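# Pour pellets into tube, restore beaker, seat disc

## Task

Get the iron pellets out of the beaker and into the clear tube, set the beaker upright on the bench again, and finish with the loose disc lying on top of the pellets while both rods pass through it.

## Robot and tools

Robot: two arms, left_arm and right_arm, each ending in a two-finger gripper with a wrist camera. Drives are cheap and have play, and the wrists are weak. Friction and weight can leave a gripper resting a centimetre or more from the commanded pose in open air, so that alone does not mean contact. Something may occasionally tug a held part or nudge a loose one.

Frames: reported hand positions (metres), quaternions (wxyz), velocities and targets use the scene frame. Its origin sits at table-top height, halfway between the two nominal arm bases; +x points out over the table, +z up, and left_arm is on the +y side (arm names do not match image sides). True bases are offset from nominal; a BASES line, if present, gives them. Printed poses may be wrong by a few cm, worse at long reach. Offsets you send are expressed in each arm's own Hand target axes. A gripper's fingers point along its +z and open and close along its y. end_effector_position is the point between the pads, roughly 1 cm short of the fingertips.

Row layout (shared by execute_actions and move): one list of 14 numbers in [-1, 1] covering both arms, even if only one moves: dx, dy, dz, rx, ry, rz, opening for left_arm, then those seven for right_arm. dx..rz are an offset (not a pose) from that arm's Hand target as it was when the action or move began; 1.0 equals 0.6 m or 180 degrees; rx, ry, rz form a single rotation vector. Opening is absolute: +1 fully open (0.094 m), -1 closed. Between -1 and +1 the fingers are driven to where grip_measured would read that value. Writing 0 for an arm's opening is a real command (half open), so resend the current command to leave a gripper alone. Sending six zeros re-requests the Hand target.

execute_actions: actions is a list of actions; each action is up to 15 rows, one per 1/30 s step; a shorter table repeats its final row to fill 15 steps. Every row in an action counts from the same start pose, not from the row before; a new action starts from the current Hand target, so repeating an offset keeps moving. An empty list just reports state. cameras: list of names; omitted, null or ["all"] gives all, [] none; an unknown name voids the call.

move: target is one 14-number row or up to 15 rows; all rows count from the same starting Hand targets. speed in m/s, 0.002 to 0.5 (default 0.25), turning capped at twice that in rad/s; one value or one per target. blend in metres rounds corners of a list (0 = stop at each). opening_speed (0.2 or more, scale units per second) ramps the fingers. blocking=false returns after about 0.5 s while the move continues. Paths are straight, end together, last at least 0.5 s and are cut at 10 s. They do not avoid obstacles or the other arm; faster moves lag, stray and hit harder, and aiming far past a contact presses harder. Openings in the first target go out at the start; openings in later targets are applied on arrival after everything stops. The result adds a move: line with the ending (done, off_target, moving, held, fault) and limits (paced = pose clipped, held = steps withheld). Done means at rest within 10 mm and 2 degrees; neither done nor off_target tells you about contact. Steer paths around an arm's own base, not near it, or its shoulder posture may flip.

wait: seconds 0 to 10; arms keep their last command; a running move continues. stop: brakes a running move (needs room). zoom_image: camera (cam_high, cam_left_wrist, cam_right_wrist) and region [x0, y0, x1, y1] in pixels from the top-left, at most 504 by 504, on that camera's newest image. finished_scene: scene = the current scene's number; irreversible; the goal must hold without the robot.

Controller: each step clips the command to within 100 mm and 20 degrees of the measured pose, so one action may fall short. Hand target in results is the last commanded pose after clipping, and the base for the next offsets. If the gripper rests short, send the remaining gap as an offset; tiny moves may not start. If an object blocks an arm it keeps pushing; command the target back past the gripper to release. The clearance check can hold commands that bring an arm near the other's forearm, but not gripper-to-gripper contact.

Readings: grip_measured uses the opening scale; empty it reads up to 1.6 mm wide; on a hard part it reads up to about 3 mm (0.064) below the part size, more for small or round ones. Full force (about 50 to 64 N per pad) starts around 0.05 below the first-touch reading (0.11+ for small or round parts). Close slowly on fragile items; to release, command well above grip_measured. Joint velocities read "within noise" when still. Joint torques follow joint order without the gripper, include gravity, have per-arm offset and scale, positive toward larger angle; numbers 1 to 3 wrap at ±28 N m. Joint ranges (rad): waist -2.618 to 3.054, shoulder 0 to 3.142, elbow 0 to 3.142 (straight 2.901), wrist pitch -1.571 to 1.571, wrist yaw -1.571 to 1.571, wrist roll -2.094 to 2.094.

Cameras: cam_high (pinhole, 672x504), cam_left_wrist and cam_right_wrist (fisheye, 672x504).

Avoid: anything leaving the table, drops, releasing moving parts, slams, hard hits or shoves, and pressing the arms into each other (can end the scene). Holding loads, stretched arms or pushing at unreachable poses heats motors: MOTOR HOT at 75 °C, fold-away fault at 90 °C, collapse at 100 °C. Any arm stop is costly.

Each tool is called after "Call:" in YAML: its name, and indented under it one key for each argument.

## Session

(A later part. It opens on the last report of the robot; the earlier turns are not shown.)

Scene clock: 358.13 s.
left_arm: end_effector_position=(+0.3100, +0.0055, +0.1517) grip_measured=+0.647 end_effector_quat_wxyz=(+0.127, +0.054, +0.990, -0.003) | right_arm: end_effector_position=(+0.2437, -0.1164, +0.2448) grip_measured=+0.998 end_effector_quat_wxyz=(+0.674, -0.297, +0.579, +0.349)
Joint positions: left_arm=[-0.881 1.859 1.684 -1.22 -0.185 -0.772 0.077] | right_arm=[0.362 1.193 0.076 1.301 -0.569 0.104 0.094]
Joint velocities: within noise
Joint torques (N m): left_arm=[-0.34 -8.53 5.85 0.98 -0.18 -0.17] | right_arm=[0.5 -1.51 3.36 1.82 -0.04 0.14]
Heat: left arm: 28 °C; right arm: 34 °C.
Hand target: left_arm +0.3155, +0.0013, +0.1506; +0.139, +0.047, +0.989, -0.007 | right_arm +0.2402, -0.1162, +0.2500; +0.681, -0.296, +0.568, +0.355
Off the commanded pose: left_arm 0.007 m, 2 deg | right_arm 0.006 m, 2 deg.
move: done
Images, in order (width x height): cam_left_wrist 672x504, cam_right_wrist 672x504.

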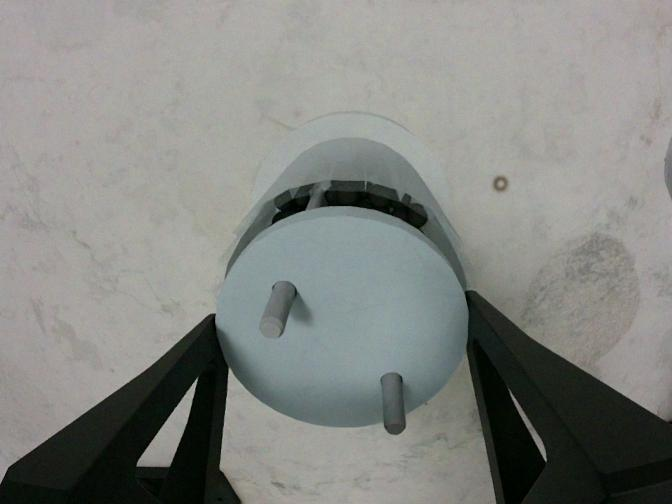

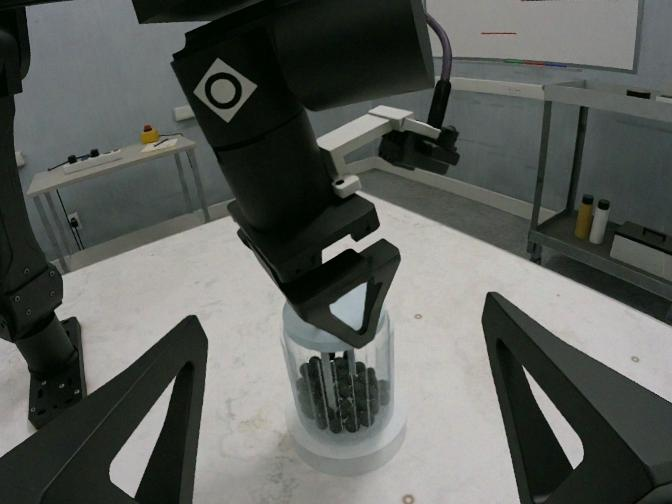

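Call:
move:
  target: [0.00276, 0.0, 0.00961, 0, 0, 0, 0.42, 0, 0, 0, 0, 0, 0, 1]
  speed: 0.02
  cameras: ["cam_left_wrist", "cam_right_wrist"]

Call:
zoom_image:
  camera: "cam_right_wrist"
  region: [250, 230, 430, 380]

Scene clock: 359.73 s.
left_arm: end_effector_position=(+0.3104, +0.0059, +0.1458) grip_measured=+0.647 end_effector_quat_wxyz=(+0.127, +0.053, +0.991, -0.002) | right_arm: end_effector_position=(+0.2437, -0.1164, +0.2448) grip_measured=+0.998 end_effector_quat_wxyz=(+0.674, -0.297, +0.579, +0.349)
Joint positions: left_arm=[-0.879 1.859 1.661 -1.199 -0.185 -0.772 0.077] | right_arm=[0.362 1.193 0.076 1.301 -0.569 0.104 0.094]
Joint velocities: within noise
Joint torques (N m): left_arm=[-0.59 -8.87 5.7 0.99 -0.24 -0.1] | right_arm=[0.7 -1.51 3.34 1.8 0.02 0.19]
Heat: left arm: 28 °C; right arm: 34 °C.
Hand target: left_arm +0.3155, +0.0013, +0.1446; +0.139, +0.047, +0.989, -0.007 | right_arm +0.2402, -0.1162, +0.2500; +0.681, -0.296, +0.568, +0.355
Off the commanded pose: left_arm 0.007 m, 2 deg | right_arm 0.006 m, 2 deg.
move: done
Images, in order (width x height): cam_left_wrist 672x504, cam_right_wrist 672x504.

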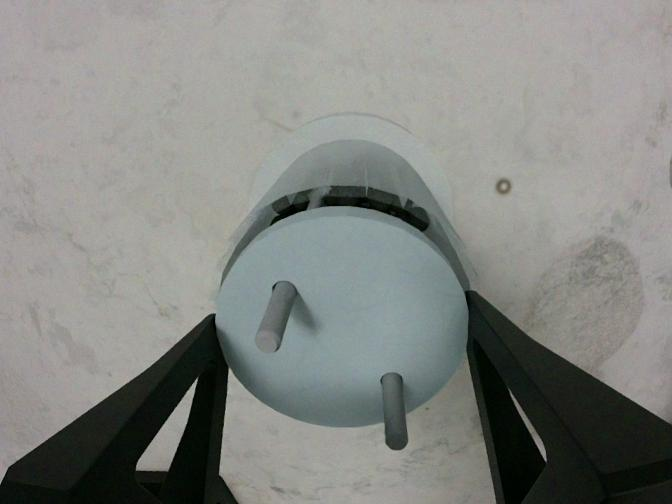

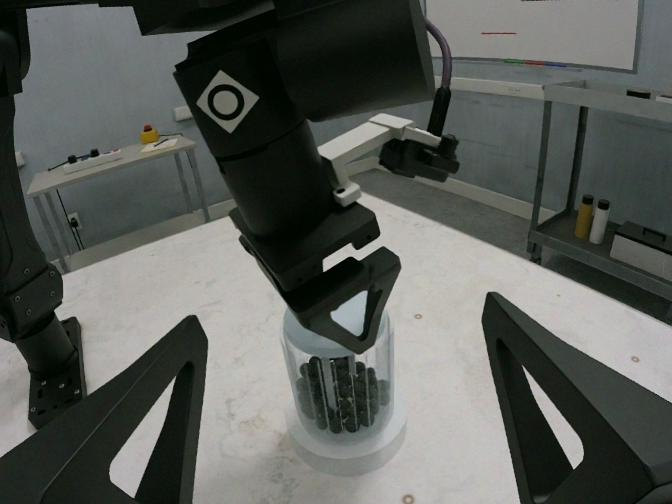

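Scaled by 2.800 from the camera's 672x504 image, which has a finer 960x720 frame.

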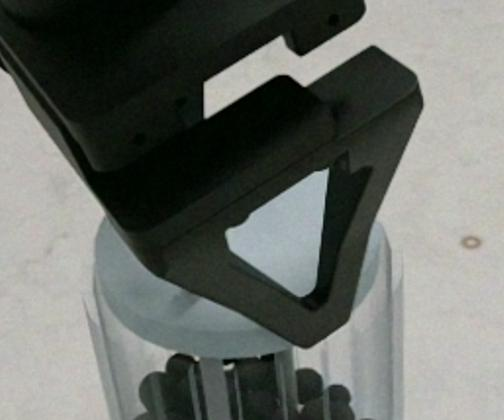

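Call:
zoom_image:
  camera: "cam_right_wrist"
  region: [275, 290, 405, 390]

Call:
zoom_image:
  camera: "cam_left_wrist"
  region: [200, 100, 500, 320]

Scaled by 3.877 from the camera's 672x504 image, which has a finer 960x720 frame.

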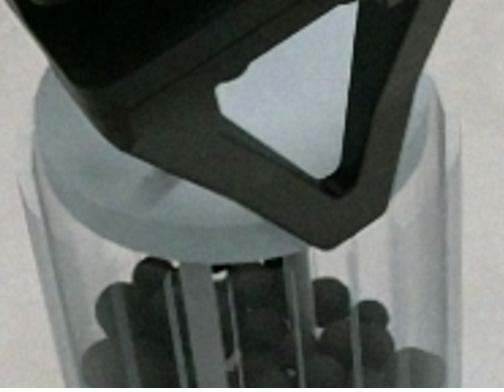

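Scaled by 1.680 from the camera's 672x504 image, which has a finer 960x720 frame.

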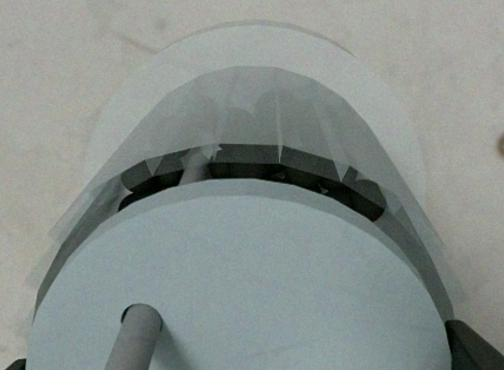

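Call:
move:
  target: [0, 0, 0, 0, 0, 0, 0.8, 0, 0, 0, 0, 0, 0, 1]
  opening_speed: 0.25
  cameras: ["cam_left_wrist", "cam_right_wrist"]

Scene clock: 364.50 s.
left_arm: end_effector_position=(+0.3123, +0.0078, +0.1458) grip_measured=+0.798 end_effector_quat_wxyz=(+0.127, +0.050, +0.991, -0.001) | right_arm: end_effector_position=(+0.2437, -0.1164, +0.2448) grip_measured=+0.998 end_effector_quat_wxyz=(+0.674, -0.297, +0.579, +0.349)
Joint positions: left_arm=[-0.873 1.859 1.661 -1.199 -0.187 -0.772 0.084] | right_arm=[0.362 1.193 0.076 1.301 -0.569 0.104 0.094]
Joint velocities: within noise
Joint torques (N m): left_arm=[-0.5 -8.92 5.38 0.96 -0.18 -0.08] | right_arm=[0.61 -1.59 3.45 1.81 -0.01 0.17]
Heat: left arm: 28 °C; right arm: 34 °C.
Hand target: left_arm +0.3155, +0.0013, +0.1446; +0.139, +0.047, +0.989, -0.007 | right_arm +0.2402, -0.1162, +0.2500; +0.681, -0.296, +0.568, +0.355
Off the commanded pose: left_arm 0.007 m, 2 deg | right_arm 0.006 m, 2 deg.
move: done
Images, in order (width x height): cam_left_wrist 672x504, cam_right_wrist 672x504.

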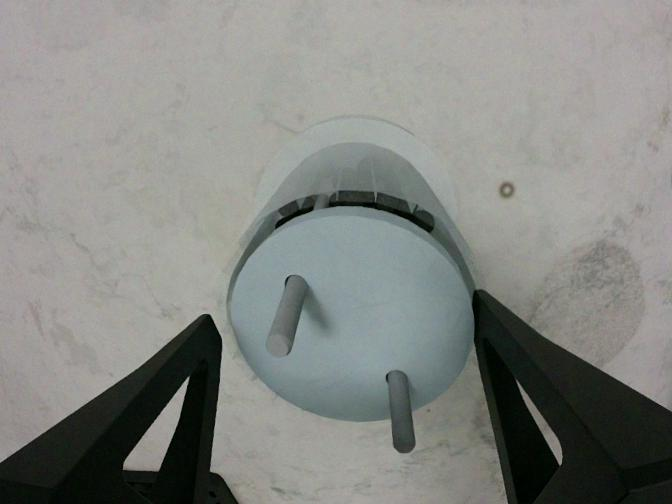

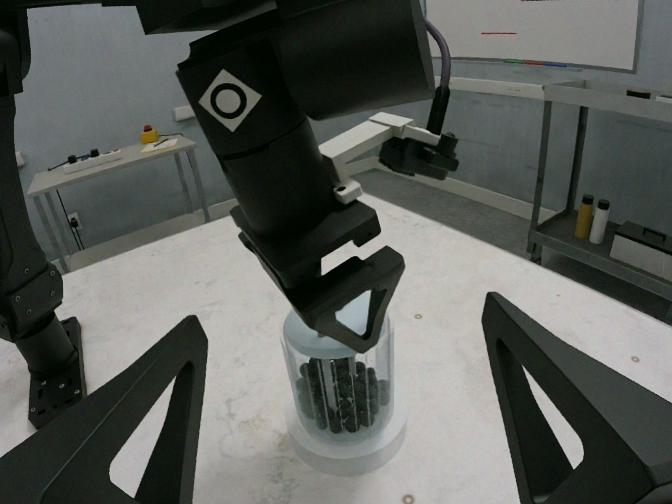

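Call:
move:
  target: [0, 0, 0, 0, 0, 0, 1.0, 0, 0, 0, 0, 0, 0, 1]
  opening_speed: 0.2
  cameras: ["cam_left_wrist", "cam_right_wrist"]

Scene clock: 366.40 s.
left_arm: end_effector_position=(+0.3147, +0.0074, +0.1465) grip_measured=+0.998 end_effector_quat_wxyz=(+0.133, +0.049, +0.990, -0.001) | right_arm: end_effector_position=(+0.2437, -0.1164, +0.2448) grip_measured=+0.998 end_effector_quat_wxyz=(+0.674, -0.297, +0.579, +0.349)
Joint positions: left_arm=[-0.873 1.859 1.661 -1.191 -0.196 -0.772 0.094] | right_arm=[0.362 1.193 0.076 1.301 -0.569 0.104 0.094]
Joint velocities: within noise
Joint torques (N m): left_arm=[-0.77 -8.9 5.56 0.95 -0.12 -0.12] | right_arm=[0.59 -1.47 3.26 1.81 0.01 0.16]
Heat: left arm: 28 °C; right arm: 34 °C.
Hand target: left_arm +0.3155, +0.0013, +0.1446; +0.139, +0.047, +0.989, -0.007 | right_arm +0.2402, -0.1162, +0.2500; +0.681, -0.296, +0.568, +0.355
Off the commanded pose: left_arm 0.006 m, 1 deg | right_arm 0.006 m, 2 deg.
move: done
Images, in order (width x height): cam_left_wrist 672x504, cam_right_wrist 672x504.

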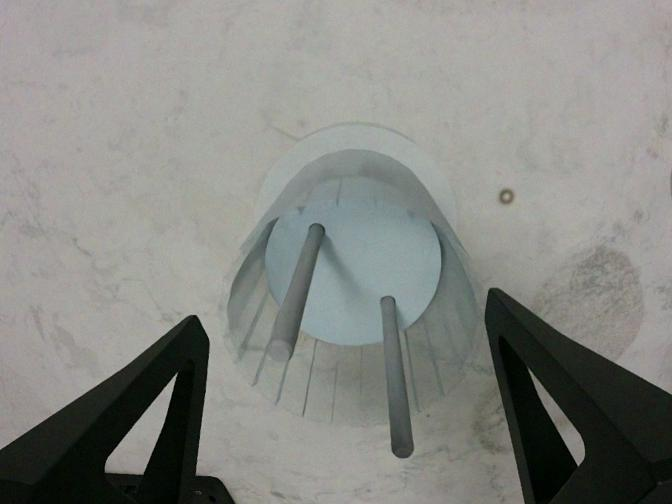

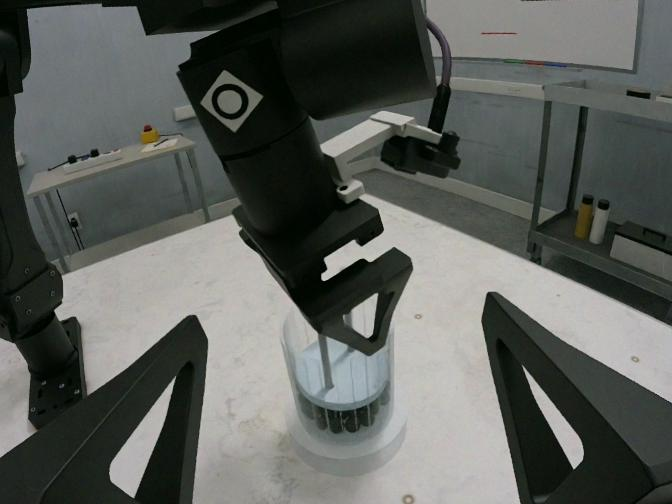

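Call:
move:
  target:
    - [-0.01378, 0.0, -0.04804, 0, 0, 0, 1.0, 0, 0, 0, 0, 0, 0, 1]
    - [-0.05052, 0.0, -0.17613, 0, 0, 0, 1.0, 0, 0, 0, 0, 0, 0, 1]
  speed: [0.05, 0.12]
  blend: 0.005

Call:
zoom_image:
  camera: "cam_right_wrist"
  region: [250, 270, 430, 490]

Call:
zoom_image:
  camera: "cam_left_wrist"
  region: [200, 80, 500, 480]

Scene clock: 369.00 s.
left_arm: end_effector_position=(+0.3182, +0.0030, +0.2521) grip_measured=+0.998 end_effector_quat_wxyz=(+0.157, +0.046, +0.986, -0.028) | right_arm: end_effector_position=(+0.2437, -0.1164, +0.2448) grip_measured=+0.998 end_effector_quat_wxyz=(+0.674, -0.297, +0.579, +0.349)
Joint positions: left_arm=[-0.873 1.93 2.178 -1.565 -0.196 -0.772 0.094] | right_arm=[0.362 1.193 0.076 1.301 -0.569 0.104 0.094]
Joint velocities: within noise
Joint torques (N m): left_arm=[-0.53 -8.64 7.09 0.69 -0.12 -0.04] | right_arm=[0.61 -1.57 3.29 1.81 -0.03 0.13]
Heat: left arm: 27 °C; right arm: 34 °C.
Hand target: left_arm +0.3155, +0.0014, +0.2546; +0.139, +0.047, +0.989, -0.007 | right_arm +0.2402, -0.1162, +0.2500; +0.681, -0.296, +0.568, +0.355
Off the commanded pose: left_arm 0.004 m, 3 deg | right_arm 0.006 m, 2 deg.
joint sent to its limit (left arm) — joint 4 (wrist pitch), lower limit. The joint targets are off in position, not in orientation.
move: off_target (left_arm)

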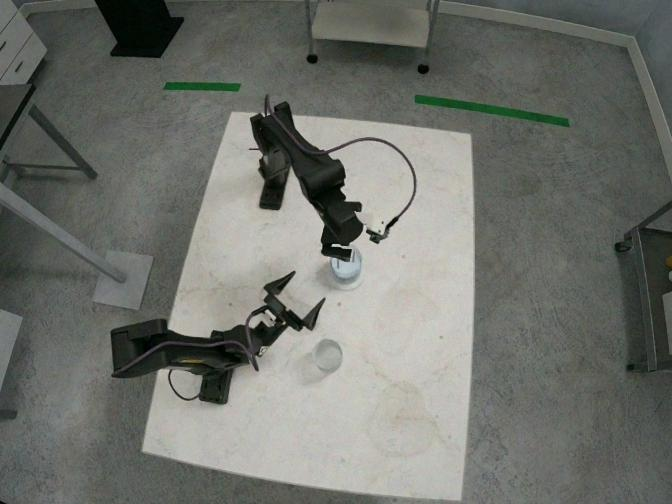

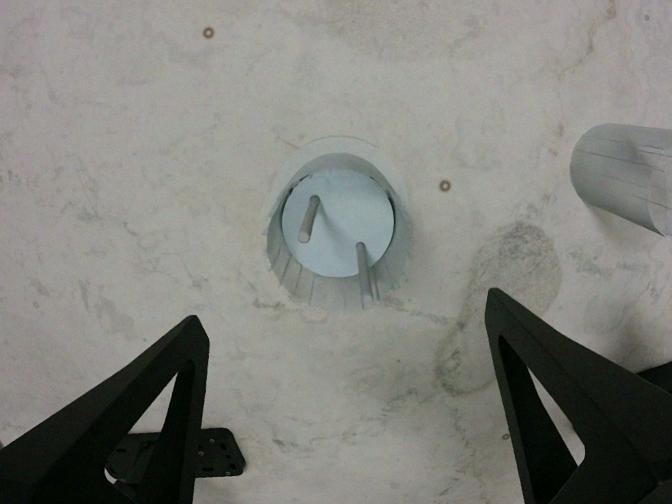

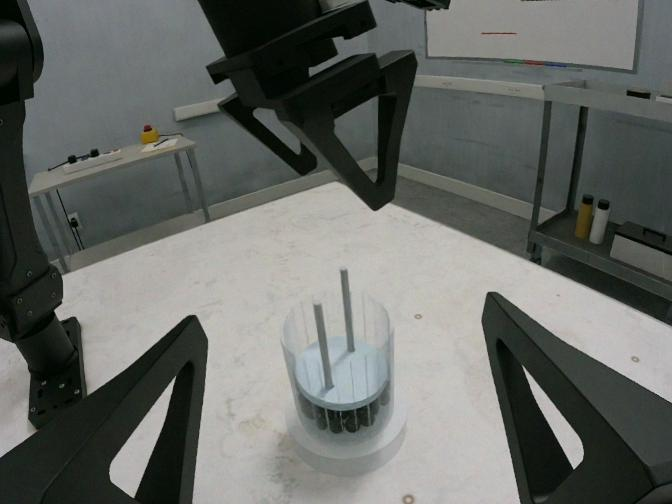

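Scaled by 2.291 from the camera's 672x504 image, which has a finer 960x720 frame.

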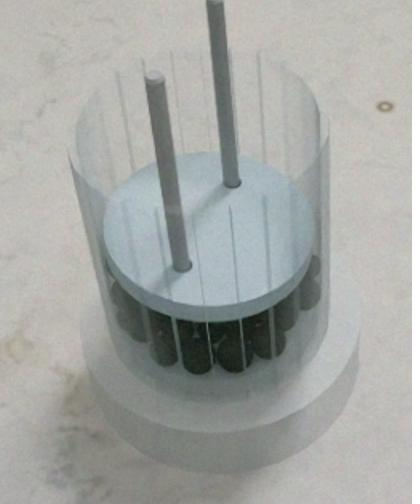

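Scaled by 1.260 from the camera's 672x504 image, which has a finer 960x720 frame.

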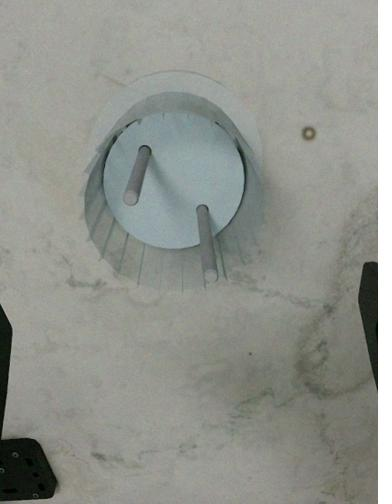

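Call:
zoom_image:
  camera: "cam_high"
  region: [280, 220, 400, 400]

Scaled by 2.800.

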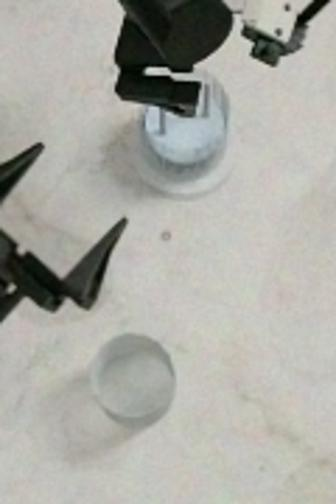

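Call:
move:
  target: [-0.1121, 0.2233, 0.032, -0.0306, -0.0001, -0.1067, 1.0, 0, 0, 0, 0, 0, 0, 1]
  speed: 0.2
  cameras: ["cam_high", "cam_right_wrist"]

Scene clock: 375.47 s.
left_arm: end_effector_position=(+0.4011, +0.1269, +0.2454) grip_measured=+0.998 end_effector_quat_wxyz=(+0.148, -0.131, +0.980, +0.009) | right_arm: end_effector_position=(+0.2437, -0.1164, +0.2448) grip_measured=+0.998 end_effector_quat_wxyz=(+0.674, -0.297, +0.579, +0.349)
Joint positions: left_arm=[-0.494 1.93 2.155 -1.567 -0.192 -0.755 0.094] | right_arm=[0.362 1.193 0.076 1.301 -0.569 0.104 0.094]
Joint velocities: within noise
Joint torques (N m): left_arm=[-0.32 -10.4 7.01 0.58 -0.1 0.09] | right_arm=[0.65 -1.51 3.37 1.83 -0.01 0.16]
Heat: left arm: 28 °C; right arm: 34 °C.
Hand target: left_arm +0.3977, +0.1282, +0.2546; +0.138, -0.126, +0.982, +0.017 | right_arm +0.2402, -0.1162, +0.2500; +0.681, -0.296, +0.568, +0.355
Off the commanded pose: left_arm 0.010 m, 2 deg | right_arm 0.006 m, 2 deg.
joint sent to its limit (left arm) — joint 4 (wrist pitch), lower limit. The joint targets are off in position, not in orientation.
move: done
Images, in order (width x height): cam_high 672x504, cam_right_wrist 672x504.

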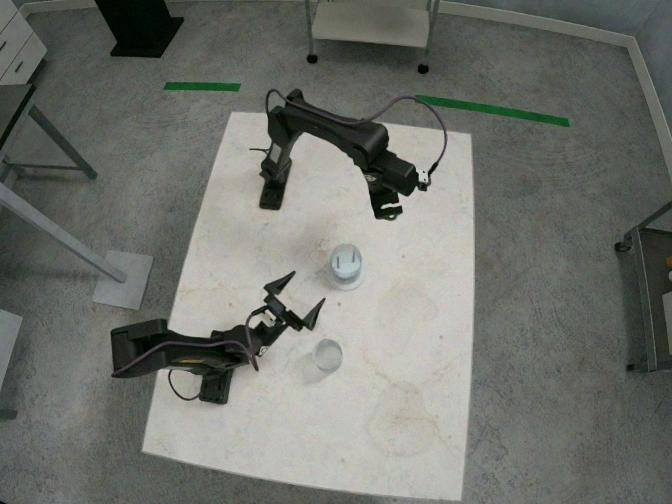

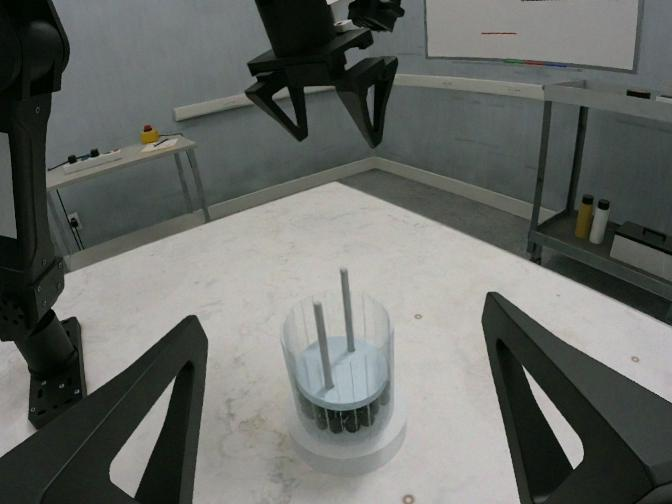

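Call:
finished_scene:
  scene: 1

The scene is finished: the task was done.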